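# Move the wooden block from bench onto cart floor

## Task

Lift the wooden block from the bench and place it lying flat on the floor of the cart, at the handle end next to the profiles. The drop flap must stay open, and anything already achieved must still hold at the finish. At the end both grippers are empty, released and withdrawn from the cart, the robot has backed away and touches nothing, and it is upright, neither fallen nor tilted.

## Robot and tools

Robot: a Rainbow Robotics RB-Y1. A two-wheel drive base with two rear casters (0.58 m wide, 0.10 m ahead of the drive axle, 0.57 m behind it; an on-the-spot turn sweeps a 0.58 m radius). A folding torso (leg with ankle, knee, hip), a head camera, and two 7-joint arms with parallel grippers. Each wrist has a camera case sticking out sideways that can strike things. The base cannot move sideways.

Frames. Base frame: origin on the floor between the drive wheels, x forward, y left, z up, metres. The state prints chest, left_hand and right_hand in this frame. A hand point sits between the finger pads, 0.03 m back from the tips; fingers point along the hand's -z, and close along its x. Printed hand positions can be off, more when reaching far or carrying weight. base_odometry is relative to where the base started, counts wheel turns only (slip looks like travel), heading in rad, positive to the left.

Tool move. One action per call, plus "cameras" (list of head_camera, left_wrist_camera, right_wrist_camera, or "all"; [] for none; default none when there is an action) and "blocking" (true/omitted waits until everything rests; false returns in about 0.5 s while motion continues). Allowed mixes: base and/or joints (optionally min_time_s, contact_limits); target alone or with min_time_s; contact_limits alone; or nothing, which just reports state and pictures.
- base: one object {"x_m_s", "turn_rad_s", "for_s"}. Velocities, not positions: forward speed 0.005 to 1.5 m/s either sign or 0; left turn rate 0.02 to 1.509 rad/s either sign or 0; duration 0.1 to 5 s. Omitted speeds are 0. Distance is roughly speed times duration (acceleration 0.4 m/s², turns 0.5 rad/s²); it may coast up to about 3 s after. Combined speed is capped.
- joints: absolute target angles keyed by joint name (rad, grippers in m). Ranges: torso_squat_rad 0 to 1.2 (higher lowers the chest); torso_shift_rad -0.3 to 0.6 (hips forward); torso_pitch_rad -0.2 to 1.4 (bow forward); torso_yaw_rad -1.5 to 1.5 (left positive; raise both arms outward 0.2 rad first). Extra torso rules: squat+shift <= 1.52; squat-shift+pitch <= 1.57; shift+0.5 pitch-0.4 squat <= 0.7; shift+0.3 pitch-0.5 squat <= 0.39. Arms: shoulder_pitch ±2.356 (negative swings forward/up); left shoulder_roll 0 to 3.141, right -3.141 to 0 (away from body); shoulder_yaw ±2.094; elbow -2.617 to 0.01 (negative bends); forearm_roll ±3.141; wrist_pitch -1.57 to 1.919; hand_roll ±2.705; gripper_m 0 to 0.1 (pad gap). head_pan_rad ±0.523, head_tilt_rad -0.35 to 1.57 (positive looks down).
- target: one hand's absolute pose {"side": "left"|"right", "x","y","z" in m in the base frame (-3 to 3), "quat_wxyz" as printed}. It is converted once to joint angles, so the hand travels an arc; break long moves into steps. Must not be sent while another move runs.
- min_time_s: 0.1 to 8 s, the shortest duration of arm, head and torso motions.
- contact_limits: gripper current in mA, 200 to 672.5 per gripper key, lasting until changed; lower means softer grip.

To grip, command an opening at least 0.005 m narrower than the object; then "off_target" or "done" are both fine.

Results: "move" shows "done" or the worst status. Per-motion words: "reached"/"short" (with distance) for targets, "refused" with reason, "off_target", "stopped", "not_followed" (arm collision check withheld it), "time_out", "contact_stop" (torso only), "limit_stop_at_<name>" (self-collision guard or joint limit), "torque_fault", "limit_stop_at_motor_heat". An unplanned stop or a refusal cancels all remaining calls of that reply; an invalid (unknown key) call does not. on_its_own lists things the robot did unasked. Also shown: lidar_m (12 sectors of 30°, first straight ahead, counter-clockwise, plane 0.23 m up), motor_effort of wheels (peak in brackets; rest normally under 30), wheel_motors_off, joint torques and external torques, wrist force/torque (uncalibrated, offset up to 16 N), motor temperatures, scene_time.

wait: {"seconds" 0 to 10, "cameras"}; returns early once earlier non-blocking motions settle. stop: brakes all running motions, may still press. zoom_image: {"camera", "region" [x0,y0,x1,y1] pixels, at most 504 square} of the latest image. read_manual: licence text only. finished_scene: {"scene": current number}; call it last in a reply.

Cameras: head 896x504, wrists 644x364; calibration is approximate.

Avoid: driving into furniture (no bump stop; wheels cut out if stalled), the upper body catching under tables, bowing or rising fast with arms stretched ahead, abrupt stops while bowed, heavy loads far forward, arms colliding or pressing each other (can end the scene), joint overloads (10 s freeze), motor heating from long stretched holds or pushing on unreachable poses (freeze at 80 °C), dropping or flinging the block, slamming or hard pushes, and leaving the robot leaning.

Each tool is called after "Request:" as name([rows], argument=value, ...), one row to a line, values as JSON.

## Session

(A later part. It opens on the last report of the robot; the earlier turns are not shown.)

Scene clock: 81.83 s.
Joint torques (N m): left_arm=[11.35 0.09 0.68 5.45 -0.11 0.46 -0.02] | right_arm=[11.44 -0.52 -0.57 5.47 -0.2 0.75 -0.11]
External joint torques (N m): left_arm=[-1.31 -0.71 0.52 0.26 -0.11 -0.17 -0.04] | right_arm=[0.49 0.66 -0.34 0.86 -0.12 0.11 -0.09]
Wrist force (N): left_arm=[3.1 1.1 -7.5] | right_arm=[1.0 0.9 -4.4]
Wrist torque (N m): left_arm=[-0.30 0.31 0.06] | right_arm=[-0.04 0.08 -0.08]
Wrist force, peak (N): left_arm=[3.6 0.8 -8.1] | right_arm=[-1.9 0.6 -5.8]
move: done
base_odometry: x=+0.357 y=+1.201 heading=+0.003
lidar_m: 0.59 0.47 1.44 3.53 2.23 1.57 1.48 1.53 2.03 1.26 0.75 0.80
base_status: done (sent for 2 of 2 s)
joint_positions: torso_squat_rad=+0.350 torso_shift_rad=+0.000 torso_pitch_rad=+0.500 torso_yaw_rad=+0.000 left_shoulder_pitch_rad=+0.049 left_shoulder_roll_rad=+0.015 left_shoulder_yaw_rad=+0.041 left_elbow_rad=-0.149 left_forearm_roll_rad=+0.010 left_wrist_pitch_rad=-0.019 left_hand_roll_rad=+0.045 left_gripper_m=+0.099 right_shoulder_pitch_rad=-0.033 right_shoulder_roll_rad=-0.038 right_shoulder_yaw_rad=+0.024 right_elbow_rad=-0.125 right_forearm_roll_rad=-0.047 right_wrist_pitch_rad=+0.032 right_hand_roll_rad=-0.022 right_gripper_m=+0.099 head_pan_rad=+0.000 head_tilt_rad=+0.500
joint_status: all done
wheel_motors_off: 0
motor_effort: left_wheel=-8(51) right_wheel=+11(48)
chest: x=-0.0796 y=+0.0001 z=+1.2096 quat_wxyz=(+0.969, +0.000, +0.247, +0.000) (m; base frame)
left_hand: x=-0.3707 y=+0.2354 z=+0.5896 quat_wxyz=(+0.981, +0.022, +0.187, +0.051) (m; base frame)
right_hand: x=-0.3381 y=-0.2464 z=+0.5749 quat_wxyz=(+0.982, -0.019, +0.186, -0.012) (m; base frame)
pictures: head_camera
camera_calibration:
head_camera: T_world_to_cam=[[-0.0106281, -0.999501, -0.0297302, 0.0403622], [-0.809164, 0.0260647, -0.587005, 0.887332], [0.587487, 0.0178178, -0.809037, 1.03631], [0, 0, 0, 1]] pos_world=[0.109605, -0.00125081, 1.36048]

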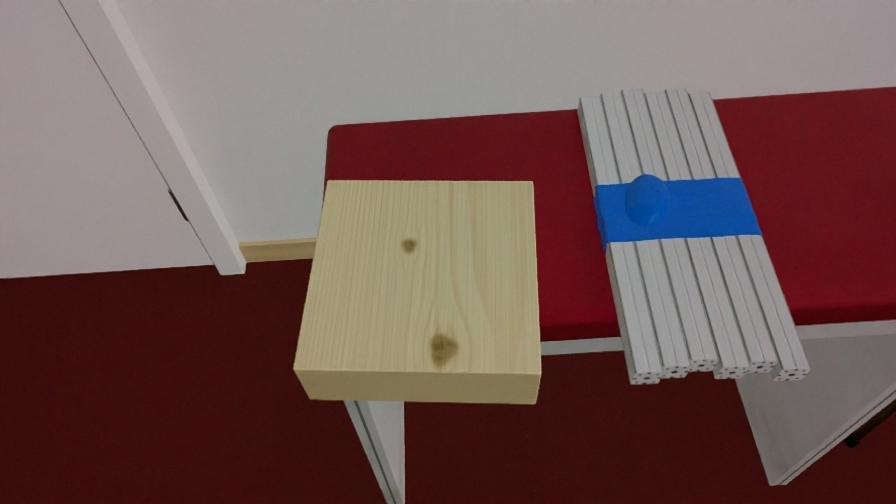

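Request:
move(joints={"torso_squat_rad":0.8}, cameras=[])

Request:
move(target={"side":"right","x":0.25,"y":-0.25,"z":0.74,"quat_wxyz":[0.7071,0,-0.7071,0]}, cameras=["all"])

Scene clock: 106.23 s.
Joint torques (N m): left_arm=[11.3 -0.3 0.72 5.51 -0.1 0.35 0.07] | right_arm=[11.53 -0.57 -0.64 5.74 -0.22 0.64 -0.13]
External joint torques (N m): left_arm=[-1.36 -1.1 0.56 0.32 -0.09 -0.28 0.05] | right_arm=[0.58 0.6 -0.42 1.13 -0.14 -0.01 -0.11]
Wrist force (N): left_arm=[3.3 1.1 -7.0] | right_arm=[1.8 1.0 -4.6]
Wrist torque (N m): left_arm=[-0.28 0.34 0.09] | right_arm=[-0.06 0.14 -0.10]
Wrist force, peak (N): left_arm=[3.7 1.2 -8.0] | right_arm=[1.4 1.1 -5.4]
move: done
base_odometry: x=+0.357 y=+1.201 heading=+0.003
lidar_m: 0.57 0.48 1.43 3.53 2.23 1.57 1.48 1.54 2.01 1.27 0.76 0.80
base_status: not commanded
joint_positions: torso_squat_rad=+0.800 torso_shift_rad=+0.000 torso_pitch_rad=+0.500 torso_yaw_rad=+0.000 left_shoulder_pitch_rad=+0.049 left_shoulder_roll_rad=+0.015 left_shoulder_yaw_rad=+0.041 left_elbow_rad=-0.149 left_forearm_roll_rad=+0.010 left_wrist_pitch_rad=-0.019 left_hand_roll_rad=+0.045 left_gripper_m=+0.099 right_shoulder_pitch_rad=-0.033 right_shoulder_roll_rad=-0.038 right_shoulder_yaw_rad=+0.024 right_elbow_rad=-0.125 right_forearm_roll_rad=-0.047 right_wrist_pitch_rad=+0.032 right_hand_roll_rad=-0.022 right_gripper_m=+0.099 head_pan_rad=+0.000 head_tilt_rad=+0.500
joint_status: all done
wheel_motors_off: 0
motor_effort: left_wheel=-8(9) right_wheel=+8(11)
chest: x=-0.0797 y=+0.0001 z=+1.0398 quat_wxyz=(+0.969, +0.000, +0.247, +0.000) (m; base frame)
left_hand: x=-0.3706 y=+0.2354 z=+0.4197 quat_wxyz=(+0.981, +0.022, +0.187, +0.051) (m; base frame)
right_hand: x=-0.3380 y=-0.2464 z=+0.4051 quat_wxyz=(+0.982, -0.019, +0.186, -0.012) (m; base frame)
pictures: none
No camera images: "cameras" was empty.

Scene clock: 108.10 s.
Joint torques (N m): left_arm=[10.91 -0.34 0.78 5.56 -0.05 0.38 0.04] | right_arm=[3.77 -2.09 -1.08 -9.26 0.19 -1.76 -0.18]
External joint torques (N m): left_arm=[-1.75 -1.14 0.62 0.37 -0.05 -0.25 0.02] | right_arm=[1.66 -0.32 0.17 -0.61 0.02 0.14 -0.23]
Wrist force (N): left_arm=[3.4 1.2 -6.8] | right_arm=[-7.3 0.9 1.4]
Wrist torque (N m): left_arm=[-0.26 0.31 0.08] | right_arm=[-0.20 -0.43 0.08]
Wrist force, peak (N): left_arm=[3.5 1.1 -7.9] | right_arm=[-7.4 0.9 1.4]
move: done
base_odometry: x=+0.357 y=+1.201 heading=+0.003
lidar_m: 0.58 0.47 1.43 3.53 2.26 1.57 1.48 1.55 2.03 1.27 0.74 0.80
base_status: not commanded
joint_positions: torso_squat_rad=+0.800 torso_shift_rad=+0.000 torso_pitch_rad=+0.500 torso_yaw_rad=+0.000 left_shoulder_pitch_rad=+0.049 left_shoulder_roll_rad=+0.015 left_shoulder_yaw_rad=+0.041 left_elbow_rad=-0.149 left_forearm_roll_rad=+0.010 left_wrist_pitch_rad=-0.019 left_hand_roll_rad=+0.045 left_gripper_m=+0.099 right_shoulder_pitch_rad=+0.214 right_shoulder_roll_rad=-0.082 right_shoulder_yaw_rad=+0.031 right_elbow_rad=-1.816 right_forearm_roll_rad=-0.038 right_wrist_pitch_rad=-0.461 right_hand_roll_rad=-0.050 right_gripper_m=+0.099 head_pan_rad=+0.000 head_tilt_rad=+0.500
joint_status: all done
wheel_motors_off: 0
motor_effort: left_wheel=-8(9) right_wheel=+8(12)
chest: x=-0.0797 y=+0.0001 z=+1.0398 quat_wxyz=(+0.969, +0.000, +0.247, +0.000) (m; base frame)
left_hand: x=-0.3707 y=+0.2354 z=+0.4197 quat_wxyz=(+0.981, +0.022, +0.187, +0.051) (m; base frame)
right_hand: x=+0.2500 y=-0.2500 z=+0.7401 quat_wxyz=(+0.706, +0.000, -0.708, +0.000) (m; base frame)
right_hand_status: reached (checked arc, planned for 1.5 s): 0 mm and 0.1 deg off.
pictures: head_camera, left_wrist_camera, right_wrist_camera
camera_calibration:
head_camera: T_world_to_cam=[[-0.010624, -0.999501, -0.0297327, 0.0353154], [-0.809082, 0.0260652, -0.587118, 0.787703], [0.5876, 0.0178187, -0.808955, 0.898887], [0, 0, 0, 1]] pos_world=[0.109505, -0.00125081, 1.19068]
left_wrist_camera: T_world_to_cam=[[0.918802, 0.135493, -0.370736, 0.463743], [0.277076, -0.890336, 0.361291, 0.189646], [-0.281128, -0.434676, -0.855584, 0.42968], [0, 0, 0, 1]] pos_world=[-0.357839, 0.292786, 0.471036]
right_wrist_camera: T_world_to_cam=[[0.0282888, -0.0289002, -0.999182, 0.724005], [-0.506556, 0.861313, -0.0392541, 0.398036], [0.861743, 0.507252, 0.00972592, -0.0235957], [0, 0, 0, 1]] pos_world=[0.20148, -0.309941, 0.739267]

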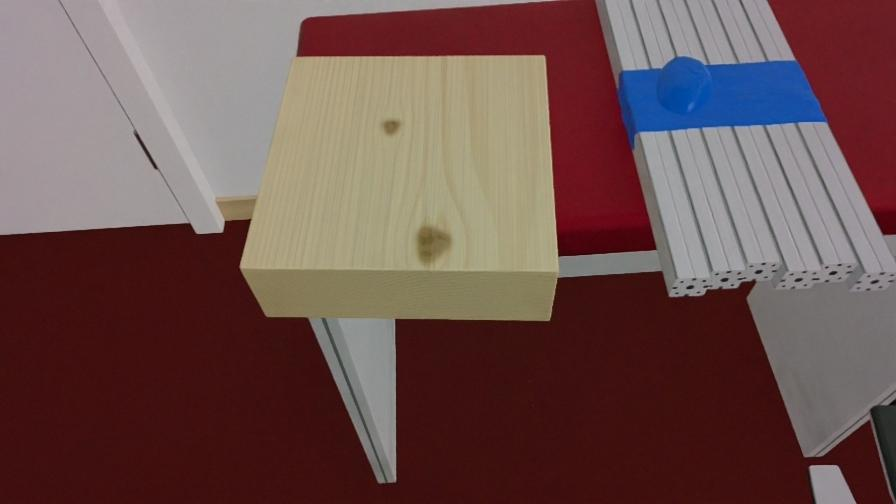

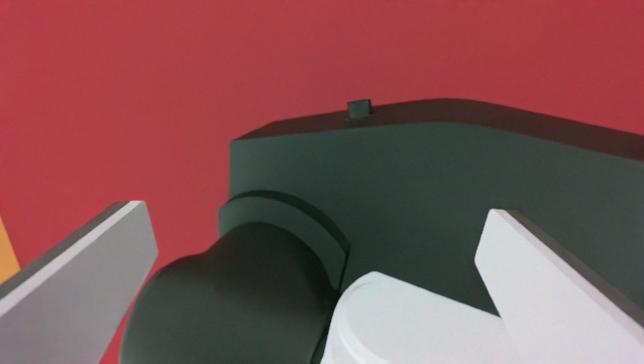

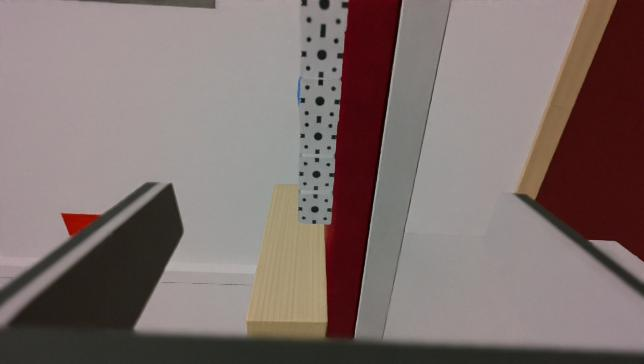

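Request:
move(target={"side":"right","x":0.26,"y":0.04,"z":0.768,"quat_wxyz":[0.7071,0,-0.7071,0]}, cameras=["head_camera","right_wrist_camera"])

Scene clock: 114.27 s.
Joint torques (N m): left_arm=[10.92 0.01 1 5.67 -0.16 0.43 -0.07] | right_arm=[-4.98 9.39 1.22 -9.11 1.97 -0.19 -0.42]
External joint torques (N m): left_arm=[-1.74 -0.78 0.84 0.48 -0.15 -0.2 -0.09] | right_arm=[-0.96 1.22 -0.42 -0.53 0.24 0.13 -0.47]
Wrist force (N): left_arm=[3.5 0.8 -6.8] | right_arm=[-7.5 0.7 1.3]
Wrist torque (N m): left_arm=[-0.26 0.35 0.07] | right_arm=[-0.18 -0.47 -0.14]
Wrist force, peak (N): left_arm=[2.8 0.7 -8.7] | right_arm=[-8.6 0.3 2.5]
move: done
base_odometry: x=+0.357 y=+1.201 heading=+0.003
lidar_m: 0.58 0.47 1.42 3.54 2.25 1.57 1.48 1.52 2.03 1.26 0.75 0.79
base_status: not commanded
joint_positions: torso_squat_rad=+0.800 torso_shift_rad=+0.000 torso_pitch_rad=+0.500 torso_yaw_rad=+0.000 left_shoulder_pitch_rad=+0.049 left_shoulder_roll_rad=+0.015 left_shoulder_yaw_rad=+0.041 left_elbow_rad=-0.149 left_forearm_roll_rad=+0.010 left_wrist_pitch_rad=-0.019 left_hand_roll_rad=+0.045 left_gripper_m=+0.099 right_shoulder_pitch_rad=-0.338 right_shoulder_roll_rad=+0.000 right_shoulder_yaw_rad=+0.976 right_elbow_rad=-1.486 right_forearm_roll_rad=-1.324 right_wrist_pitch_rad=-1.104 right_hand_roll_rad=+1.405 right_gripper_m=+0.099 head_pan_rad=+0.000 head_tilt_rad=+0.500
joint_status: all done
wheel_motors_off: 0
motor_effort: left_wheel=-8(9) right_wheel=+8(11)
chest: x=-0.0797 y=+0.0001 z=+1.0397 quat_wxyz=(+0.969, +0.000, +0.247, +0.000) (m; base frame)
left_hand: x=-0.3707 y=+0.2354 z=+0.4197 quat_wxyz=(+0.981, +0.022, +0.187, +0.051) (m; base frame)
right_hand: x=+0.2595 y=+0.0395 z=+0.7671 quat_wxyz=(+0.708, +0.002, -0.706, +0.004) (m; base frame)
right_hand_status: reached (checked arc, planned for 1.1 s): 1 mm and 0.6 deg off.
pictures: head_camera, right_wrist_camera
camera_calibration:
head_camera: T_world_to_cam=[[-0.0105429, -0.999504, -0.0296704, 0.0352331], [-0.809164, 0.0259606, -0.587009, 0.787664], [0.587489, 0.0178194, -0.809036, 0.898938], [0, 0, 0, 1]] pos_world=[0.109605, -0.00125112, 1.19068]
right_wrist_camera: T_world_to_cam=[[0.0242952, -0.0316057, -0.999205, 0.760235], [-0.515073, 0.856231, -0.039607, 0.157381], [0.856802, 0.515626, 0.00452309, -0.173999], [0, 0, 0, 1]] pos_world=[0.211676, -0.0210085, 0.766651]

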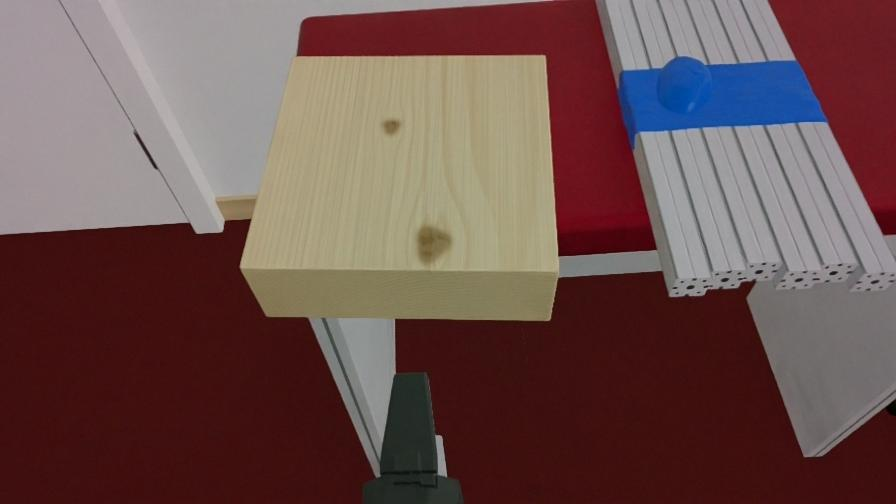

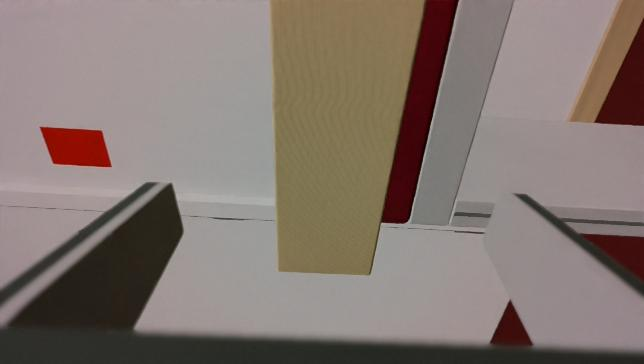

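Request:
move(target={"side":"right","x":0.395,"y":0.04,"z":0.768,"quat_wxyz":[0.7071,0,-0.7071,0]}, min_time_s=2, cameras=["head_camera","right_wrist_camera"])

Request:
zoom_image(camera="head_camera", region=[300, 230, 540, 400])

Scene clock: 118.33 s.
Joint torques (N m): left_arm=[11.09 -0.13 0.73 5.59 -0.08 0.41 0.05] | right_arm=[-13.87 7.52 -3.08 -8.86 1.62 -0.27 -0.19]
External joint torques (N m): left_arm=[-1.57 -0.93 0.57 0.4 -0.08 -0.22 0.03] | right_arm=[-2.16 1.32 -2.05 -0.32 -0.04 0.15 -0.24]
Wrist force (N): left_arm=[3.5 0.8 -7.2] | right_arm=[-7.2 0.5 1.3]
Wrist torque (N m): left_arm=[-0.23 0.34 0.08] | right_arm=[-0.10 -0.41 0.07]
Wrist force, peak (N): left_arm=[3.2 1.0 -7.9] | right_arm=[-7.9 0.5 1.4]
move: done
base_odometry: x=+0.357 y=+1.201 heading=+0.003
lidar_m: 0.57 0.47 1.43 3.54 2.24 1.56 1.48 1.53 2.04 1.25 0.75 0.81
base_status: not commanded
joint_positions: torso_squat_rad=+0.800 torso_shift_rad=+0.000 torso_pitch_rad=+0.500 torso_yaw_rad=+0.000 left_shoulder_pitch_rad=+0.049 left_shoulder_roll_rad=+0.015 left_shoulder_yaw_rad=+0.041 left_elbow_rad=-0.149 left_forearm_roll_rad=+0.010 left_wrist_pitch_rad=-0.019 left_hand_roll_rad=+0.045 left_gripper_m=+0.099 right_shoulder_pitch_rad=-0.771 right_shoulder_roll_rad=+0.000 right_shoulder_yaw_rad=+0.813 right_elbow_rad=-1.189 right_forearm_roll_rad=-1.603 right_wrist_pitch_rad=-1.033 right_hand_roll_rad=+1.347 right_gripper_m=+0.099 head_pan_rad=+0.000 head_tilt_rad=+0.500
joint_status: all done
wheel_motors_off: 0
motor_effort: left_wheel=-8(9) right_wheel=+9(10)
chest: x=-0.0797 y=+0.0001 z=+1.0397 quat_wxyz=(+0.969, +0.000, +0.247, +0.000) (m; base frame)
left_hand: x=-0.3707 y=+0.2354 z=+0.4197 quat_wxyz=(+0.981, +0.022, +0.187, +0.051) (m; base frame)
right_hand: x=+0.3949 y=+0.0395 z=+0.7681 quat_wxyz=(+0.707, +0.000, -0.707, +0.001) (m; base frame)
right_hand_status: reached (checked arc, planned for 2.0 s): 1 mm and 0.1 deg off.
pictures: head_camera, right_wrist_camera
camera_calibration:
head_camera: T_world_to_cam=[[-0.0105429, -0.999504, -0.0296704, 0.0352331], [-0.809164, 0.0259606, -0.587009, 0.787664], [0.587489, 0.0178194, -0.809036, 0.898938], [0, 0, 0, 1]] pos_world=[0.109605, -0.00125112, 1.19068]
right_wrist_camera: T_world_to_cam=[[0.0256431, -0.0301809, -0.999215, 0.75735], [-0.508127, 0.860397, -0.0390282, 0.223675], [0.8609, 0.508729, 0.00672754, -0.292994], [0, 0, 0, 1]] pos_world=[0.346473, -0.0205375, 0.767456]

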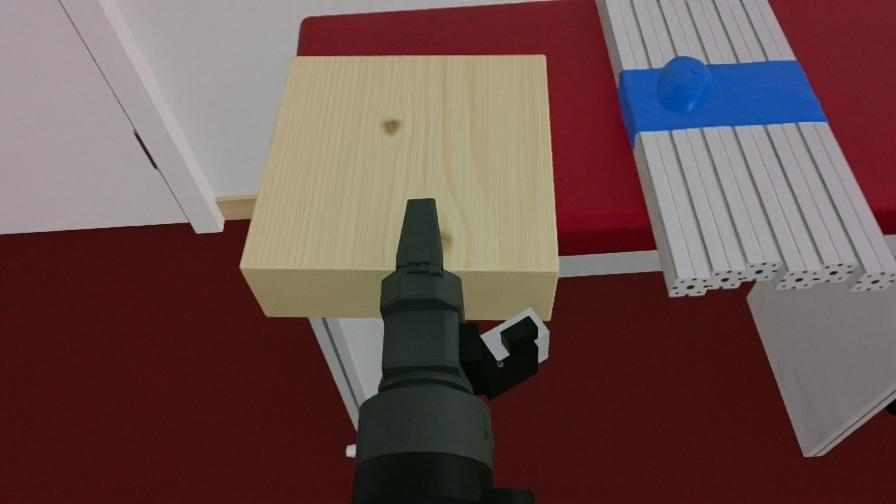

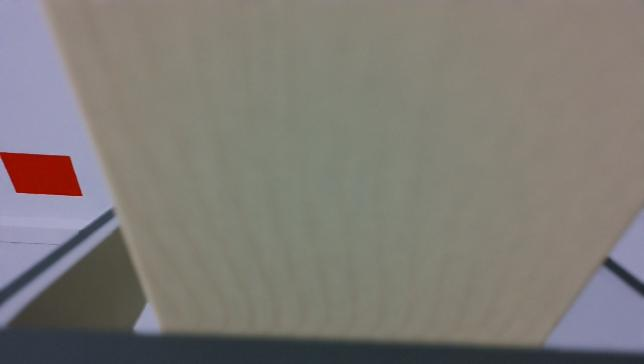

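Scaled by 2.100 from the camera's 896x504 image, which has a finer 1280x720 frame.

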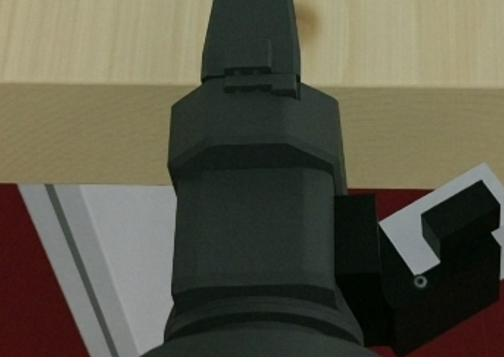

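Request:
move(target={"side":"right","x":0.402,"y":0.04,"z":0.768,"quat_wxyz":[0.7071,0,-0.7071,0]}, min_time_s=1, cameras=[])

Request:
move(joints={"right_gripper_m":0.045}, cameras=["right_wrist_camera"])

Request:
move(target={"side":"right","x":0.402,"y":0.04,"z":0.84,"quat_wxyz":[0.7071,0,-0.7071,0]}, min_time_s=2, cameras=["head_camera"])

Scene clock: 121.30 s.
Joint torques (N m): left_arm=[11.41 -0.08 0.94 5.46 0 0.44 -0.04] | right_arm=[-14.26 7.38 -3.27 -8.7 1.4 -0.61 -0.27]
External joint torques (N m): left_arm=[-1.25 -0.87 0.78 0.27 0 -0.2 -0.06] | right_arm=[-2.13 1.37 -2.12 -0.22 -0.25 -0.16 -0.32]
Wrist force (N): left_arm=[3.1 0.1 -6.8] | right_arm=[-7.0 0.3 1.7]
Wrist torque (N m): left_arm=[-0.15 0.30 0.09] | right_arm=[-0.13 -0.37 0.07]
Wrist force, peak (N): left_arm=[3.3 1.7 -8.2] | right_arm=[-7.7 0.4 1.7]
move: done
base_odometry: x=+0.357 y=+1.201 heading=+0.003
lidar_m: 0.59 0.47 1.43 3.53 2.24 1.55 1.48 1.54 2.03 1.26 0.75 0.79
base_status: not commanded
joint_positions: torso_squat_rad=+0.800 torso_shift_rad=+0.000 torso_pitch_rad=+0.500 torso_yaw_rad=+0.000 left_shoulder_pitch_rad=+0.049 left_shoulder_roll_rad=+0.015 left_shoulder_yaw_rad=+0.041 left_elbow_rad=-0.149 left_forearm_roll_rad=+0.010 left_wrist_pitch_rad=-0.019 left_hand_roll_rad=+0.045 left_gripper_m=+0.099 right_shoulder_pitch_rad=-0.798 right_shoulder_roll_rad=+0.000 right_shoulder_yaw_rad=+0.812 right_elbow_rad=-1.162 right_forearm_roll_rad=-1.617 right_wrist_pitch_rad=-1.033 right_hand_roll_rad=+1.335 right_gripper_m=+0.099 head_pan_rad=+0.000 head_tilt_rad=+0.500
joint_status: all done
wheel_motors_off: 0
motor_effort: left_wheel=-8(9) right_wheel=+9(11)
chest: x=-0.0797 y=+0.0001 z=+1.0397 quat_wxyz=(+0.969, +0.000, +0.247, +0.000) (m; base frame)
left_hand: x=-0.3707 y=+0.2354 z=+0.4197 quat_wxyz=(+0.981, +0.022, +0.187, +0.051) (m; base frame)
right_hand: x=+0.4016 y=+0.0398 z=+0.7680 quat_wxyz=(+0.707, +0.000, -0.707, +0.000) (m; base frame)
right_hand_status: reached (checked arc, planned for 1.0 s): 0 mm and 0.1 deg off.
pictures: none
No camera images: "cameras" was empty.

Scene clock: 122.43 s.
Joint torques (N m): left_arm=[11.07 -0.02 1.04 5.49 -0.07 0.41 0.04] | right_arm=[-14.57 7.47 -3.06 -9.98 2.16 -0.67 0.01]
External joint torques (N m): left_arm=[-1.59 -0.82 0.89 0.3 -0.07 -0.22 0.02] | right_arm=[-2.45 1.45 -1.91 -1.51 0.5 -0.23 -0.04]
Wrist force (N): left_arm=[2.4 1.3 -7.2] | right_arm=[-11.5 1.1 0.2]
Wrist torque (N m): left_arm=[-0.29 0.23 0.06] | right_arm=[-0.17 -0.78 -0.20]
Wrist force, peak (N): left_arm=[3.1 0.5 -8.1] | right_arm=[-12.3 1.3 0.1]
move: off_target
base_odometry: x=+0.357 y=+1.201 heading=+0.003
lidar_m: 0.60 0.47 1.44 3.53 2.23 1.57 1.49 1.54 2.03 1.27 0.74 0.77
base_status: not commanded
joint_positions: torso_squat_rad=+0.800 torso_shift_rad=+0.000 torso_pitch_rad=+0.500 torso_yaw_rad=+0.000 left_shoulder_pitch_rad=+0.049 left_shoulder_roll_rad=+0.015 left_shoulder_yaw_rad=+0.041 left_elbow_rad=-0.149 left_forearm_roll_rad=+0.010 left_wrist_pitch_rad=-0.019 left_hand_roll_rad=+0.045 left_gripper_m=+0.099 right_shoulder_pitch_rad=-0.798 right_shoulder_roll_rad=+0.000 right_shoulder_yaw_rad=+0.812 right_elbow_rad=-1.162 right_forearm_roll_rad=-1.617 right_wrist_pitch_rad=-1.033 right_hand_roll_rad=+1.335 right_gripper_m=+0.074 head_pan_rad=+0.000 head_tilt_rad=+0.500
joint_status: right_gripper_m off_target (ended at +0.074, target +0.045)
wheel_motors_off: 0
motor_effort: left_wheel=-8(9) right_wheel=+8(10)
chest: x=-0.0796 y=+0.0001 z=+1.0397 quat_wxyz=(+0.969, +0.000, +0.247, +0.000) (m; base frame)
left_hand: x=-0.3707 y=+0.2354 z=+0.4197 quat_wxyz=(+0.981, +0.022, +0.187, +0.051) (m; base frame)
right_hand: x=+0.4016 y=+0.0398 z=+0.7678 quat_wxyz=(+0.707, +0.000, -0.707, +0.000) (m; base frame)
pictures: right_wrist_camera
camera_calibration:
right_wrist_camera: T_world_to_cam=[[0.0252113, -0.029517, -0.999246, 0.757074], [-0.507191, 0.860985, -0.0382294, 0.225879], [0.861465, 0.507773, 0.00673578, -0.299134], [0, 0, 0, 1]] pos_world=[0.35317, -0.02024, 0.767154]

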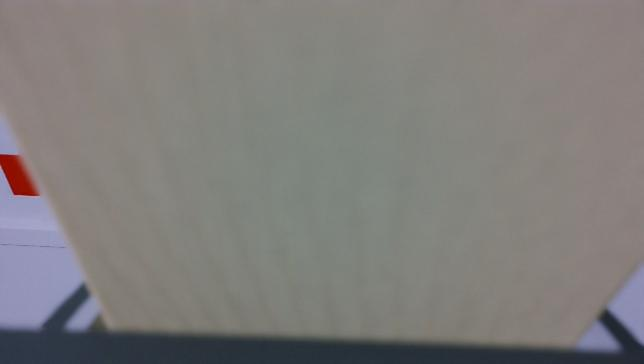

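Scene clock: 124.77 s.
Joint torques (N m): left_arm=[11.08 -0.4 0.94 5.59 0.05 0.43 -0.05] | right_arm=[-20.91 8.28 -3.29 -19.45 6.33 0.78 -0.1]
External joint torques (N m): left_arm=[-1.6 -1.2 0.78 0.4 0.05 -0.2 -0.07] | right_arm=[-9.14 2.05 -2.22 -10.27 4.7 0.57 -0.15]
Wrist force (N): left_arm=[2.9 0.6 -7.4] | right_arm=[-24.8 1.3 0.8]
Wrist torque (N m): left_arm=[-0.27 0.26 0.04] | right_arm=[-0.08 1.21 0.17]
Wrist force, peak (N): left_arm=[3.6 1.0 -8.0] | right_arm=[-25.6 0.9 0.8]
move: done
base_odometry: x=+0.357 y=+1.201 heading=+0.003
lidar_m: 0.57 0.47 1.43 3.54 2.23 1.57 1.49 1.54 2.03 1.27 0.75 0.79
base_status: not commanded
joint_positions: torso_squat_rad=+0.800 torso_shift_rad=+0.000 torso_pitch_rad=+0.501 torso_yaw_rad=+0.000 left_shoulder_pitch_rad=+0.049 left_shoulder_roll_rad=+0.015 left_shoulder_yaw_rad=+0.041 left_elbow_rad=-0.149 left_forearm_roll_rad=+0.010 left_wrist_pitch_rad=-0.019 left_hand_roll_rad=+0.045 left_gripper_m=+0.099 right_shoulder_pitch_rad=-0.745 right_shoulder_roll_rad=-0.018 right_shoulder_yaw_rad=+0.760 right_elbow_rad=-1.502 right_forearm_roll_rad=-1.764 right_wrist_pitch_rad=-1.007 right_hand_roll_rad=+1.686 right_gripper_m=+0.074 head_pan_rad=+0.000 head_tilt_rad=+0.500
joint_status: all done
wheel_motors_off: 0
motor_effort: left_wheel=-8(9) right_wheel=+8(10)
chest: x=-0.0794 y=+0.0001 z=+1.0397 quat_wxyz=(+0.969, +0.000, +0.248, +0.000) (m; base frame)
left_hand: x=-0.3708 y=+0.2354 z=+0.4198 quat_wxyz=(+0.981, +0.022, +0.187, +0.051) (m; base frame)
right_hand: x=+0.4017 y=+0.0396 z=+0.8375 quat_wxyz=(+0.708, -0.001, -0.706, +0.000) (m; base frame)
right_hand_status: reached (checked arc, planned for 2.0 s): 3 mm and 0.2 deg off.
pictures: head_camera
camera_calibration:
head_camera: T_world_to_cam=[[-0.0105602, -0.999504, -0.0296661, 0.0352272], [-0.809505, 0.0259617, -0.586538, 0.787268], [0.587018, 0.0178209, -0.809378, 0.89906], [0, 0, 0, 1]] pos_world=[0.109906, -0.00125112, 1.19049]

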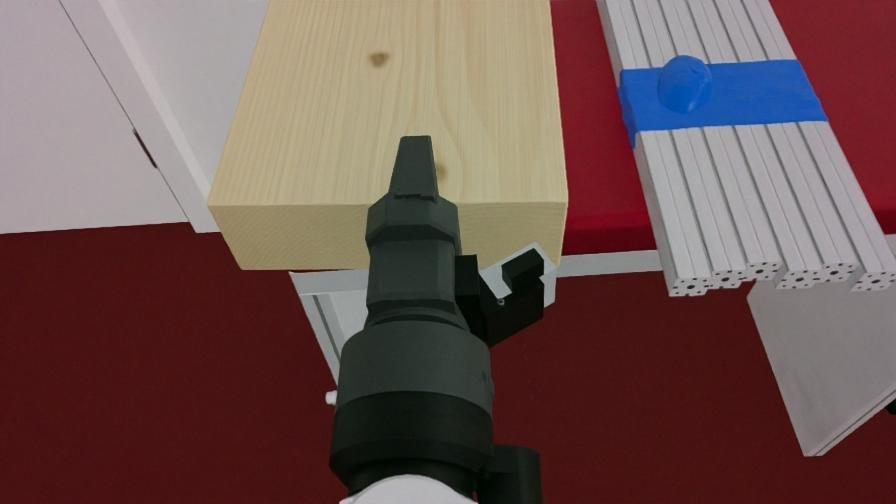

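Request:
move(base={"x_m_s":-0.3,"for_s":1.35}, joints={"head_tilt_rad":0.4}, cameras=[])

Request:
move(base={"turn_rad_s":-0.7854,"for_s":2.0}, cameras=[])

Request:
move(base={"x_m_s":0.35,"for_s":3.7}, cameras=["head_camera"])

Request:
move(base={"turn_rad_s":0.7854,"for_s":2.03}, cameras=["head_camera"])

Scene clock: 133.27 s.
Joint torques (N m): left_arm=[10.79 -0.5 0.88 5.49 -0.03 0.51 0.03] | right_arm=[-21.47 8.88 -2.96 -18.94 6.34 0.74 -0.14]
External joint torques (N m): left_arm=[-1.89 -1.3 0.73 0.29 -0.03 -0.12 0.01] | right_arm=[-9.7 2.65 -1.9 -9.75 4.71 0.52 -0.19]
Wrist force (N): left_arm=[3.4 0.7 -7.0] | right_arm=[-24.3 1.0 1.5]
Wrist torque (N m): left_arm=[-0.24 0.36 0.07] | right_arm=[-0.19 1.20 0.17]
Wrist force, peak (N): left_arm=[3.3 0.7 -8.3] | right_arm=[-25.8 1.2 -0.4]
move: done
base_odometry: x=-0.053 y=+1.200 heading=+0.002
lidar_m: 0.87 1.52 1.99 4.42 1.62 1.14 1.07 1.12 1.47 3.53 1.24 1.05
base_status: done (sent for 1.37 of 1.37 s)
joint_positions: torso_squat_rad=+0.800 torso_shift_rad=+0.000 torso_pitch_rad=+0.501 torso_yaw_rad=+0.000 left_shoulder_pitch_rad=+0.049 left_shoulder_roll_rad=+0.015 left_shoulder_yaw_rad=+0.041 left_elbow_rad=-0.149 left_forearm_roll_rad=+0.010 left_wrist_pitch_rad=-0.019 left_hand_roll_rad=+0.045 left_gripper_m=+0.099 right_shoulder_pitch_rad=-0.744 right_shoulder_roll_rad=-0.019 right_shoulder_yaw_rad=+0.760 right_elbow_rad=-1.502 right_forearm_roll_rad=-1.764 right_wrist_pitch_rad=-1.007 right_hand_roll_rad=+1.686 right_gripper_m=+0.074 head_pan_rad=+0.000 head_tilt_rad=+0.400
joint_status: all done
wheel_motors_off: 0
motor_effort: left_wheel=-12(28) right_wheel=+12(49)
chest: x=-0.0793 y=+0.0001 z=+1.0397 quat_wxyz=(+0.969, +0.000, +0.248, +0.000) (m; base frame)
left_hand: x=-0.3709 y=+0.2354 z=+0.4199 quat_wxyz=(+0.981, +0.022, +0.187, +0.051) (m; base frame)
right_hand: x=+0.4017 y=+0.0395 z=+0.8373 quat_wxyz=(+0.709, -0.001, -0.706, +0.000) (m; base frame)
pictures: none
No camera images: "cameras" was empty.

Scene clock: 137.17 s.
Joint torques (N m): left_arm=[10.36 -0.31 0.77 5.5 -0.14 0.4 0.05] | right_arm=[-21.61 8.86 -2.95 -18.63 6.46 0.69 -0.18]
External joint torques (N m): left_arm=[-2.32 -1.11 0.61 0.3 -0.14 -0.24 0.03] | right_arm=[-9.85 2.64 -1.89 -9.45 4.82 0.47 -0.23]
Wrist force (N): left_arm=[3.8 -0.1 -7.5] | right_arm=[-24.4 1.3 0.6]
Wrist torque (N m): left_arm=[-0.13 0.40 0.05] | right_arm=[-0.03 1.25 0.17]
Wrist force, peak (N): left_arm=[3.2 0.6 -8.2] | right_arm=[-25.3 1.2 1.3]
move: done
base_odometry: x=-0.053 y=+1.200 heading=-1.568
lidar_m: 3.41 1.25 1.07 0.88 1.52 1.97 4.43 1.66 1.15 1.08 1.10 1.45
base_status: done (sent for 2 of 2 s)
joint_positions: torso_squat_rad=+0.800 torso_shift_rad=+0.000 torso_pitch_rad=+0.501 torso_yaw_rad=+0.000 left_shoulder_pitch_rad=+0.049 left_shoulder_roll_rad=+0.015 left_shoulder_yaw_rad=+0.041 left_elbow_rad=-0.149 left_forearm_roll_rad=+0.010 left_wrist_pitch_rad=-0.019 left_hand_roll_rad=+0.045 left_gripper_m=+0.099 right_shoulder_pitch_rad=-0.744 right_shoulder_roll_rad=-0.019 right_shoulder_yaw_rad=+0.760 right_elbow_rad=-1.502 right_forearm_roll_rad=-1.764 right_wrist_pitch_rad=-1.007 right_hand_roll_rad=+1.686 right_gripper_m=+0.074 head_pan_rad=+0.000 head_tilt_rad=+0.400
joint_status: not commanded
wheel_motors_off: 0
motor_effort: left_wheel=+16(48) right_wheel=+2(45)
chest: x=-0.0793 y=+0.0001 z=+1.0397 quat_wxyz=(+0.969, +0.000, +0.248, +0.000) (m; base frame)
left_hand: x=-0.3709 y=+0.2354 z=+0.4199 quat_wxyz=(+0.981, +0.022, +0.187, +0.051) (m; base frame)
right_hand: x=+0.4017 y=+0.0395 z=+0.8373 quat_wxyz=(+0.709, -0.001, -0.706, +0.000) (m; base frame)
pictures: none
No camera images: "cameras" was empty.

Scene clock: 142.07 s.
Joint torques (N m): left_arm=[11.59 -0.16 0.67 5.4 -0.05 0.39 -0.04] | right_arm=[-22.33 9 -2.67 -18.84 6.48 0.69 -0.06]
External joint torques (N m): left_arm=[-1.1 -0.96 0.52 0.2 -0.05 -0.24 -0.06] | right_arm=[-10.57 2.77 -1.61 -9.66 4.85 0.47 -0.11]
Wrist force (N): left_arm=[3.3 0.9 -7.2] | right_arm=[-25.6 1.6 1.1]
Wrist torque (N m): left_arm=[-0.25 0.35 0.06] | right_arm=[-0.14 1.22 0.18]
Wrist force, peak (N): left_arm=[3.2 0.7 -8.7] | right_arm=[-26.0 1.3 0.2]
move: done
base_odometry: x=-0.050 y=-0.095 heading=-1.568
lidar_m: 3.13 1.11 0.79 0.74 0.76 1.69 4.99 1.52 1.06 1.00 1.02 1.32
base_status: done (sent for 3.7 of 3.7 s)
joint_positions: torso_squat_rad=+0.800 torso_shift_rad=+0.000 torso_pitch_rad=+0.501 torso_yaw_rad=+0.000 left_shoulder_pitch_rad=+0.049 left_shoulder_roll_rad=+0.015 left_shoulder_yaw_rad=+0.041 left_elbow_rad=-0.149 left_forearm_roll_rad=+0.010 left_wrist_pitch_rad=-0.019 left_hand_roll_rad=+0.045 left_gripper_m=+0.099 right_shoulder_pitch_rad=-0.744 right_shoulder_roll_rad=-0.019 right_shoulder_yaw_rad=+0.760 right_elbow_rad=-1.502 right_forearm_roll_rad=-1.764 right_wrist_pitch_rad=-1.007 right_hand_roll_rad=+1.686 right_gripper_m=+0.074 head_pan_rad=+0.000 head_tilt_rad=+0.400
joint_status: not commanded
wheel_motors_off: 0
motor_effort: left_wheel=+1(49) right_wheel=+0(36)
chest: x=-0.0792 y=+0.0001 z=+1.0396 quat_wxyz=(+0.969, +0.000, +0.248, +0.000) (m; base frame)
left_hand: x=-0.3708 y=+0.2354 z=+0.4199 quat_wxyz=(+0.981, +0.022, +0.187, +0.051) (m; base frame)
right_hand: x=+0.4018 y=+0.0394 z=+0.8372 quat_wxyz=(+0.709, -0.001, -0.706, +0.000) (m; base frame)
pictures: head_camera
camera_calibration:
head_camera: T_world_to_cam=[[-0.00755599, -0.999504, -0.030569, 0.0362052], [-0.747143, 0.0259609, -0.664156, 0.878637], [0.664621, 0.0178211, -0.746968, 0.820836], [0, 0, 0, 1]] pos_world=[0.111196, -0.00125113, 1.1978]

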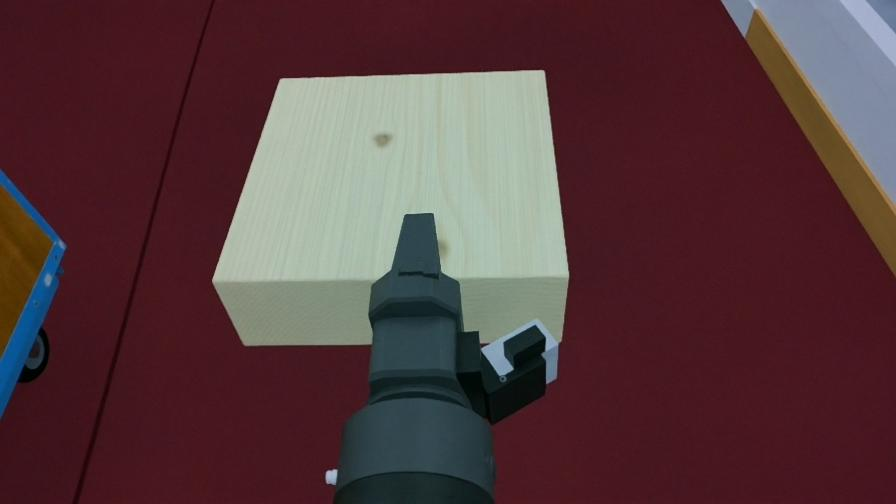

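Scene clock: 146.00 s.
Joint torques (N m): left_arm=[11.29 -0.02 0.85 5.64 -0.11 0.48 0.09] | right_arm=[-21.88 9.22 -2.58 -18.9 6.51 0.68 -0.04]
External joint torques (N m): left_arm=[-1.4 -0.82 0.69 0.44 -0.11 -0.15 0.07] | right_arm=[-10.11 2.99 -1.52 -9.72 4.87 0.46 -0.09]
Wrist force (N): left_arm=[3.2 0.1 -7.3] | right_arm=[-24.4 1.3 0.4]
Wrist torque (N m): left_arm=[-0.20 0.28 0.05] | right_arm=[-0.14 1.24 0.18]
Wrist force, peak (N): left_arm=[3.9 1.0 -8.0] | right_arm=[-25.5 1.1 0.4]
move: done
base_odometry: x=-0.050 y=-0.095 heading=+0.028
lidar_m: 0.73 0.77 1.67 4.34 1.45 1.03 0.99 1.04 1.39 3.52 1.09 0.77
base_status: done (sent for 2.03 of 2.03 s)
joint_positions: torso_squat_rad=+0.800 torso_shift_rad=+0.000 torso_pitch_rad=+0.501 torso_yaw_rad=+0.000 left_shoulder_pitch_rad=+0.049 left_shoulder_roll_rad=+0.015 left_shoulder_yaw_rad=+0.041 left_elbow_rad=-0.149 left_forearm_roll_rad=+0.010 left_wrist_pitch_rad=-0.019 left_hand_roll_rad=+0.045 left_gripper_m=+0.099 right_shoulder_pitch_rad=-0.744 right_shoulder_roll_rad=-0.019 right_shoulder_yaw_rad=+0.760 right_elbow_rad=-1.502 right_forearm_roll_rad=-1.764 right_wrist_pitch_rad=-1.007 right_hand_roll_rad=+1.686 right_gripper_m=+0.074 head_pan_rad=+0.000 head_tilt_rad=+0.400
joint_status: not commanded
wheel_motors_off: 0
motor_effort: left_wheel=+0(42) right_wheel=+18(37)
chest: x=-0.0792 y=+0.0001 z=+1.0396 quat_wxyz=(+0.969, +0.000, +0.248, +0.000) (m; base frame)
left_hand: x=-0.3708 y=+0.2354 z=+0.4199 quat_wxyz=(+0.981, +0.022, +0.187, +0.051) (m; base frame)
right_hand: x=+0.4018 y=+0.0394 z=+0.8372 quat_wxyz=(+0.709, -0.001, -0.706, +0.000) (m; base frame)
pictures: head_camera
camera_calibration:
head_camera: T_world_to_cam=[[-0.00755599, -0.999504, -0.030569, 0.0362052], [-0.747143, 0.0259609, -0.664156, 0.878637], [0.664621, 0.0178211, -0.746968, 0.820836], [0, 0, 0, 1]] pos_world=[0.111196, -0.00125113, 1.1978]

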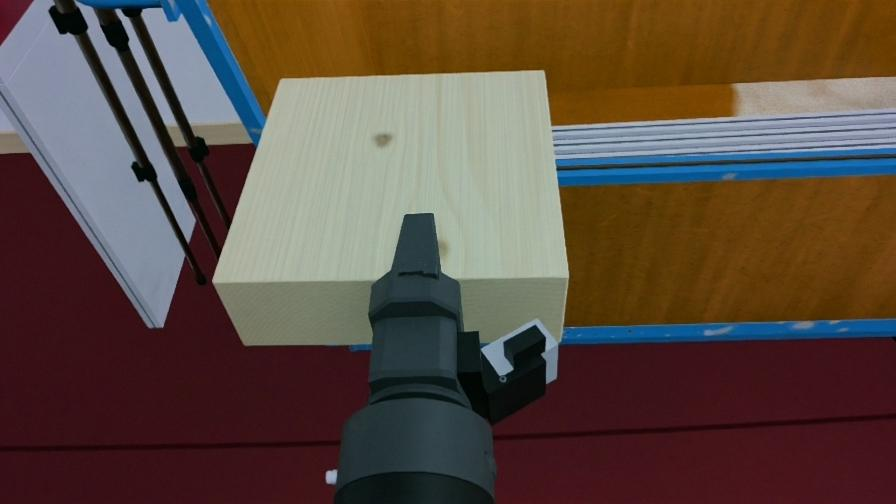

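Request:
move(target={"side":"right","x":0.38,"y":-0.1,"z":0.95,"quat_wxyz":[0.653,0.271,-0.653,0.271]}, min_time_s=2.5, cameras=["head_camera"])

Request:
move(target={"side":"right","x":0.38,"y":-0.2,"z":0.95,"quat_wxyz":[0.5,0.5,-0.5,0.5]}, min_time_s=2.5, cameras=["head_camera"])

Scene clock: 157.83 s.
Joint torques (N m): left_arm=[11.56 -0.13 0.9 5.55 -0.1 0.53 0.01] | right_arm=[-16.97 -9.5 -18.39 -12.47 0.48 -1.2 -0.47]
External joint torques (N m): left_arm=[-1.12 -0.93 0.75 0.35 -0.1 -0.1 -0.01] | right_arm=[-6.97 0.77 -9.33 -6.81 0.12 -0.95 -0.52]
Wrist force (N): left_arm=[2.9 0.6 -7.4] | right_arm=[-24.6 1.7 1.1]
Wrist torque (N m): left_arm=[-0.21 0.31 0.09] | right_arm=[-0.20 1.27 0.38]
Wrist force, peak (N): left_arm=[3.2 1.3 -8.0] | right_arm=[-25.9 0.0 0.7]
move: done
base_odometry: x=-0.050 y=-0.095 heading=+0.028
lidar_m: 0.74 0.77 1.69 4.33 1.45 1.04 0.98 1.03 1.39 3.51 1.09 0.77
base_status: not commanded
joint_positions: torso_squat_rad=+0.800 torso_shift_rad=+0.000 torso_pitch_rad=+0.501 torso_yaw_rad=+0.000 left_shoulder_pitch_rad=+0.049 left_shoulder_roll_rad=+0.015 left_shoulder_yaw_rad=+0.041 left_elbow_rad=-0.149 left_forearm_roll_rad=+0.010 left_wrist_pitch_rad=-0.019 left_hand_roll_rad=+0.045 left_gripper_m=+0.099 right_shoulder_pitch_rad=-0.579 right_shoulder_roll_rad=-1.140 right_shoulder_yaw_rad=+0.442 right_elbow_rad=-2.161 right_forearm_roll_rad=-2.410 right_wrist_pitch_rad=-0.124 right_hand_roll_rad=+1.437 right_gripper_m=+0.074 head_pan_rad=+0.000 head_tilt_rad=+0.400
joint_status: all done
wheel_motors_off: 0
motor_effort: left_wheel=+0(1) right_wheel=+17(19)
chest: x=-0.0792 y=+0.0001 z=+1.0396 quat_wxyz=(+0.969, +0.000, +0.248, +0.000) (m; base frame)
left_hand: x=-0.3708 y=+0.2354 z=+0.4199 quat_wxyz=(+0.981, +0.022, +0.187, +0.051) (m; base frame)
right_hand: x=+0.3795 y=-0.1006 z=+0.9478 quat_wxyz=(+0.657, +0.269, -0.651, +0.270) (m; base frame)
right_hand_status: reached (checked arc, planned for 2.5 s): 2 mm and 0.5 deg off.
pictures: head_camera
camera_calibration:
head_camera: T_world_to_cam=[[-0.00755599, -0.999504, -0.030569, 0.0362052], [-0.747143, 0.0259609, -0.664156, 0.878637], [0.664621, 0.0178211, -0.746968, 0.820836], [0, 0, 0, 1]] pos_world=[0.111196, -0.00125113, 1.1978]

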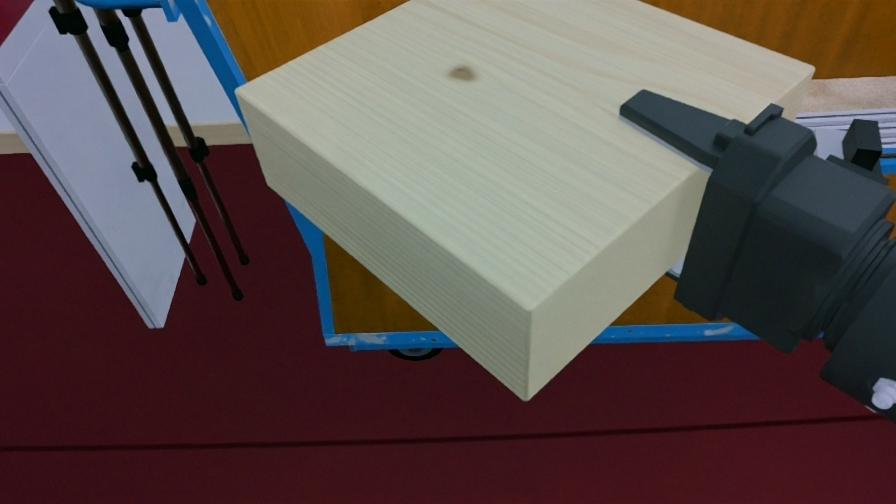

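Scene clock: 160.67 s.
Joint torques (N m): left_arm=[11.42 -0.26 1.02 5.49 -0.1 0.45 0] | right_arm=[-24.08 -14.41 -15.22 -7.03 -8.06 0.75 -0.03]
External joint torques (N m): left_arm=[-1.27 -1.06 0.86 0.29 -0.1 -0.19 -0.02] | right_arm=[-8.66 0.84 -7.42 -2.74 -6.17 0.61 -0.08]
Wrist force (N): left_arm=[2.7 0.1 -6.7] | right_arm=[-24.4 0.4 1.2]
Wrist torque (N m): left_arm=[-0.16 0.22 0.10] | right_arm=[-0.18 1.33 0.19]
Wrist force, peak (N): left_arm=[2.9 0.9 -8.4] | right_arm=[-26.3 1.6 1.3]
move: done
base_odometry: x=-0.050 y=-0.095 heading=+0.028
lidar_m: 0.73 0.77 1.68 4.30 1.44 1.04 0.99 1.04 1.38 3.52 1.09 0.77
base_status: not commanded
joint_positions: torso_squat_rad=+0.800 torso_shift_rad=+0.000 torso_pitch_rad=+0.501 torso_yaw_rad=+0.000 left_shoulder_pitch_rad=+0.049 left_shoulder_roll_rad=+0.015 left_shoulder_yaw_rad=+0.041 left_elbow_rad=-0.149 left_forearm_roll_rad=+0.010 left_wrist_pitch_rad=-0.019 left_hand_roll_rad=+0.045 left_gripper_m=+0.099 right_shoulder_pitch_rad=-1.005 right_shoulder_roll_rad=-1.021 right_shoulder_yaw_rad=+0.291 right_elbow_rad=-1.028 right_forearm_roll_rad=-2.599 right_wrist_pitch_rad=+1.547 right_hand_roll_rad=+1.640 right_gripper_m=+0.074 head_pan_rad=+0.000 head_tilt_rad=+0.400
joint_status: all done
wheel_motors_off: 0
motor_effort: left_wheel=+0(1) right_wheel=+18(21)
chest: x=-0.0792 y=+0.0001 z=+1.0396 quat_wxyz=(+0.969, +0.000, +0.248, +0.000) (m; base frame)
left_hand: x=-0.3708 y=+0.2354 z=+0.4199 quat_wxyz=(+0.981, +0.022, +0.187, +0.051) (m; base frame)
right_hand: x=+0.3788 y=-0.1998 z=+0.9487 quat_wxyz=(+0.505, +0.497, -0.500, +0.498) (m; base frame)
right_hand_status: reached (checked arc, planned for 2.5 s): 2 mm and 0.7 deg off.
pictures: head_camera
camera_calibration:
head_camera: T_world_to_cam=[[-0.00763279, -0.999502, -0.0306348, 0.0362928], [-0.747093, 0.0260633, -0.664209, 0.878694], [0.664676, 0.0178172, -0.746919, 0.820771], [0, 0, 0, 1]] pos_world=[0.111196, -0.00125081, 1.1978]

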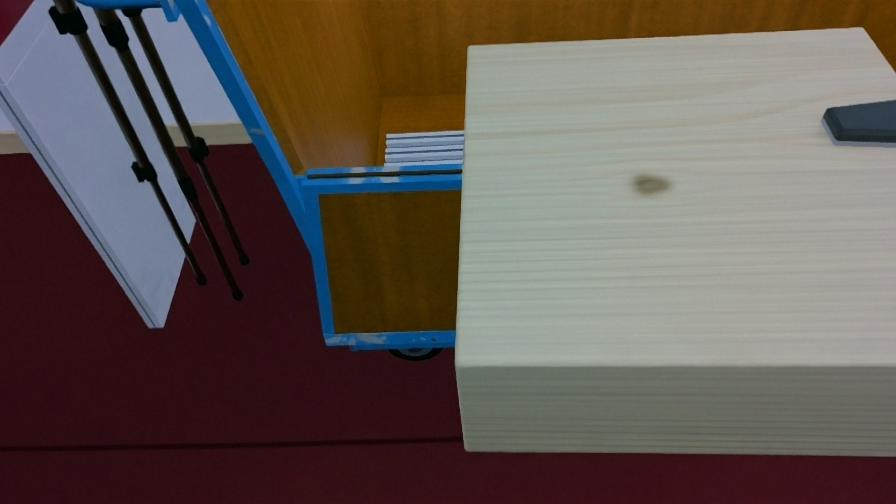

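Request:
move(base={"x_m_s":-0.2,"for_s":0.75}, joints={"left_shoulder_roll_rad":0.35,"left_elbow_rad":-1.2}, cameras=[])

Request:
move(joints={"torso_squat_rad":0.9,"torso_shift_rad":0.3,"torso_pitch_rad":0.9,"torso_yaw_rad":0.4,"head_tilt_rad":0.3,"head_pan_rad":-0.3}, min_time_s=4, cameras=["head_camera"])

Scene clock: 166.03 s.
Joint torques (N m): left_arm=[2.91 5.4 4.24 -4.9 -0.05 -1.43 0] | right_arm=[-23.84 -15.32 -14.34 -7.39 -8.15 0.67 0.07]
External joint torques (N m): left_arm=[-0.23 -2.05 0.55 0.26 -0.11 -0.19 0.03] | right_arm=[-8.42 -0.07 -6.54 -3.1 -6.26 0.53 0.02]
Wrist force (N): left_arm=[-4.3 0.0 -6.5] | right_arm=[-24.5 0.4 0.7]
Wrist torque (N m): left_arm=[-0.22 -0.20 0.12] | right_arm=[-0.25 1.32 0.17]
Wrist force, peak (N): left_arm=[4.1 1.4 -7.9] | right_arm=[-25.8 -0.9 0.5]
move: done
base_odometry: x=-0.204 y=-0.099 heading=+0.029
lidar_m: 0.90 0.93 1.77 3.67 1.23 0.87 0.84 0.87 1.16 3.01 1.30 0.93
base_status: done (sent for 0.77 of 0.77 s)
joint_positions: torso_squat_rad=+0.800 torso_shift_rad=+0.000 torso_pitch_rad=+0.501 torso_yaw_rad=+0.000 left_shoulder_pitch_rad=+0.049 left_shoulder_roll_rad=+0.350 left_shoulder_yaw_rad=+0.041 left_elbow_rad=-1.200 left_forearm_roll_rad=+0.010 left_wrist_pitch_rad=-0.019 left_hand_roll_rad=+0.045 left_gripper_m=+0.099 right_shoulder_pitch_rad=-1.005 right_shoulder_roll_rad=-1.021 right_shoulder_yaw_rad=+0.291 right_elbow_rad=-1.028 right_forearm_roll_rad=-2.599 right_wrist_pitch_rad=+1.547 right_hand_roll_rad=+1.640 right_gripper_m=+0.074 head_pan_rad=+0.000 head_tilt_rad=+0.400
joint_status: all done
wheel_motors_off: 0
motor_effort: left_wheel=+9(34) right_wheel=-10(34)
chest: x=-0.0794 y=+0.0000 z=+1.0397 quat_wxyz=(+0.969, +0.000, +0.248, +0.000) (m; base frame)
left_hand: x=+0.1324 y=+0.4098 z=+0.4878 quat_wxyz=(+0.931, +0.124, -0.330, -0.091) (m; base frame)
right_hand: x=+0.3788 y=-0.1998 z=+0.9488 quat_wxyz=(+0.505, +0.497, -0.500, +0.498) (m; base frame)
pictures: none
No camera images: "cameras" was empty.

Scene clock: 170.33 s.
Joint torques (N m): left_arm=[10.95 9.29 6.8 -0.39 -0.01 -0.65 -0.09] | right_arm=[-19.56 -8.84 -10.84 -11.04 -7.43 3.26 -0.09]
External joint torques (N m): left_arm=[-1.38 -2.55 0.75 0.27 -0.09 -0.22 -0.09] | right_arm=[-7.85 0.59 -5.63 -5.01 -5.73 2.47 -0.13]
Wrist force (N): left_arm=[-0.7 -1.8 -6.5] | right_arm=[-22.2 -8.0 8.1]
Wrist torque (N m): left_arm=[-0.12 0.06 0.07] | right_arm=[-0.58 1.08 0.12]
Wrist force, peak (N): left_arm=[-0.8 -1.9 -7.5] | right_arm=[-23.4 -7.4 7.4]
move: done
base_odometry: x=-0.204 y=-0.099 heading=+0.029
lidar_m: 0.89 0.94 1.76 3.67 1.20 0.88 0.83 0.88 1.19 3.01 1.30 0.94
base_status: not commanded
joint_positions: torso_squat_rad=+0.900 torso_shift_rad=+0.300 torso_pitch_rad=+0.901 torso_yaw_rad=+0.400 left_shoulder_pitch_rad=+0.049 left_shoulder_roll_rad=+0.350 left_shoulder_yaw_rad=+0.041 left_elbow_rad=-1.200 left_forearm_roll_rad=+0.010 left_wrist_pitch_rad=-0.019 left_hand_roll_rad=+0.045 left_gripper_m=+0.099 right_shoulder_pitch_rad=-1.005 right_shoulder_roll_rad=-1.021 right_shoulder_yaw_rad=+0.290 right_elbow_rad=-1.027 right_forearm_roll_rad=-2.599 right_wrist_pitch_rad=+1.547 right_hand_roll_rad=+1.640 right_gripper_m=+0.074 head_pan_rad=-0.300 head_tilt_rad=+0.300
joint_status: all done
wheel_motors_off: 0
motor_effort: left_wheel=+4(11) right_wheel=-6(11)
chest: x=+0.1433 y=+0.0000 z=+0.8883 quat_wxyz=(+0.882, +0.086, +0.427, +0.179) (m; base frame)
left_hand: x=+0.0021 y=+0.5529 z=+0.4505 quat_wxyz=(+0.957, +0.270, -0.105, -0.012) (m; base frame)
right_hand: x=+0.5566 y=-0.0107 z=+0.5927 quat_wxyz=(+0.444, +0.715, -0.371, +0.393) (m; base frame)
pictures: head_camera
camera_calibration:
head_camera: T_world_to_cam=[[0.045552, -0.993407, -0.105199, 0.0981958], [-0.910831, 0.00194619, -0.412775, 0.747785], [0.410259, 0.114621, -0.904737, 0.717609], [0, 0, 0, 1]] pos_world=[0.382228, 0.0138399, 0.968245]

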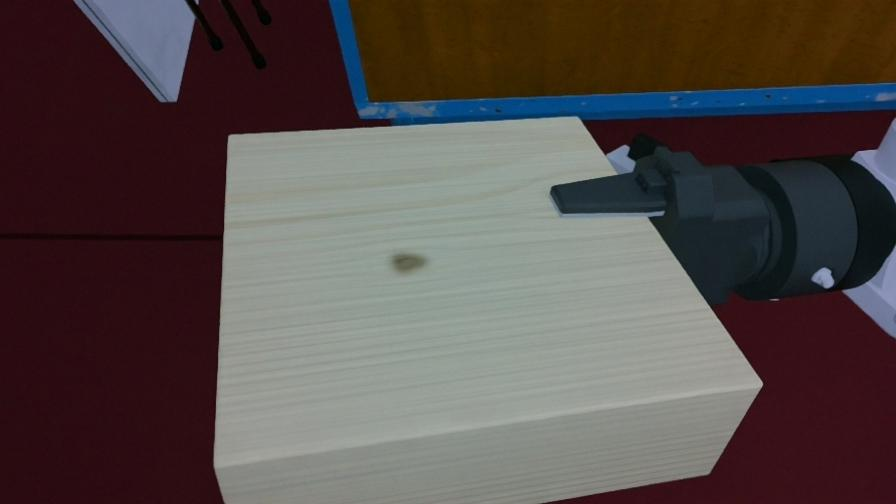

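Request:
move(target={"side":"right","x":0.42,"y":-0.08,"z":0.74,"quat_wxyz":[0.5,0.5,-0.5,0.5]}, min_time_s=3, cameras=["head_camera"])

Scene clock: 175.70 s.
Joint torques (N m): left_arm=[10.85 9.52 6.91 -0.25 0.07 -0.66 0.03] | right_arm=[-0.48 -3.61 -8.7 -11.58 -6.32 0.52 -0.52]
External joint torques (N m): left_arm=[-1.48 -2.32 0.87 0.4 -0.01 -0.23 0.04] | right_arm=[-2.66 0.14 -2.77 -6.17 -4.92 0.43 -0.57]
Wrist force (N): left_arm=[-0.5 -1.8 -6.2] | right_arm=[-24.3 0.7 0.8]
Wrist torque (N m): left_arm=[-0.11 0.10 0.07] | right_arm=[-0.17 1.30 0.37]
Wrist force, peak (N): left_arm=[-0.7 -2.5 -7.4] | right_arm=[-23.6 -7.0 7.6]
move: done
base_odometry: x=-0.204 y=-0.099 heading=+0.029
lidar_m: 0.89 0.93 1.78 3.67 1.24 0.87 0.83 0.88 1.18 3.00 1.28 0.95
base_status: not commanded
joint_positions: torso_squat_rad=+0.900 torso_shift_rad=+0.300 torso_pitch_rad=+0.901 torso_yaw_rad=+0.400 left_shoulder_pitch_rad=+0.049 left_shoulder_roll_rad=+0.350 left_shoulder_yaw_rad=+0.041 left_elbow_rad=-1.200 left_forearm_roll_rad=+0.010 left_wrist_pitch_rad=-0.019 left_hand_roll_rad=+0.045 left_gripper_m=+0.099 right_shoulder_pitch_rad=+0.381 right_shoulder_roll_rad=-1.074 right_shoulder_yaw_rad=-0.849 right_elbow_rad=-2.471 right_forearm_roll_rad=-2.563 right_wrist_pitch_rad=+0.876 right_hand_roll_rad=+1.617 right_gripper_m=+0.074 head_pan_rad=-0.300 head_tilt_rad=+0.300
joint_status: all done
wheel_motors_off: 0
motor_effort: left_wheel=+2(4) right_wheel=-5(6)
chest: x=+0.1433 y=+0.0000 z=+0.8883 quat_wxyz=(+0.882, +0.086, +0.427, +0.179) (m; base frame)
left_hand: x=+0.0021 y=+0.5529 z=+0.4505 quat_wxyz=(+0.957, +0.270, -0.105, -0.012) (m; base frame)
right_hand: x=+0.4203 y=-0.0803 z=+0.7393 quat_wxyz=(+0.500, +0.500, -0.500, +0.500) (m; base frame)
right_hand_status: reached (checked arc, planned for 3.0 s): 1 mm and 0.1 deg off.
pictures: head_camera
camera_calibration:
head_camera: T_world_to_cam=[[0.0455629, -0.993407, -0.105194, 0.098187], [-0.91083, 0.00193443, -0.412777, 0.747787], [0.410259, 0.114621, -0.904737, 0.717609], [0, 0, 0, 1]] pos_world=[0.382228, 0.0138398, 0.968245]

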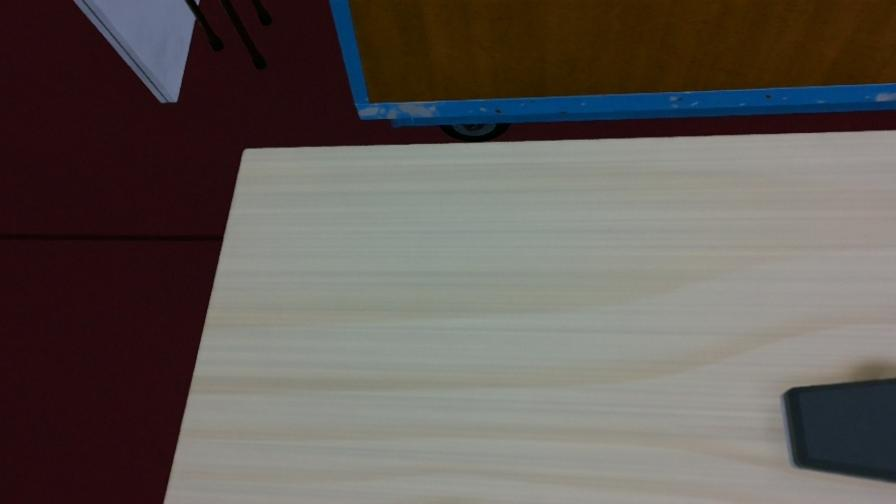

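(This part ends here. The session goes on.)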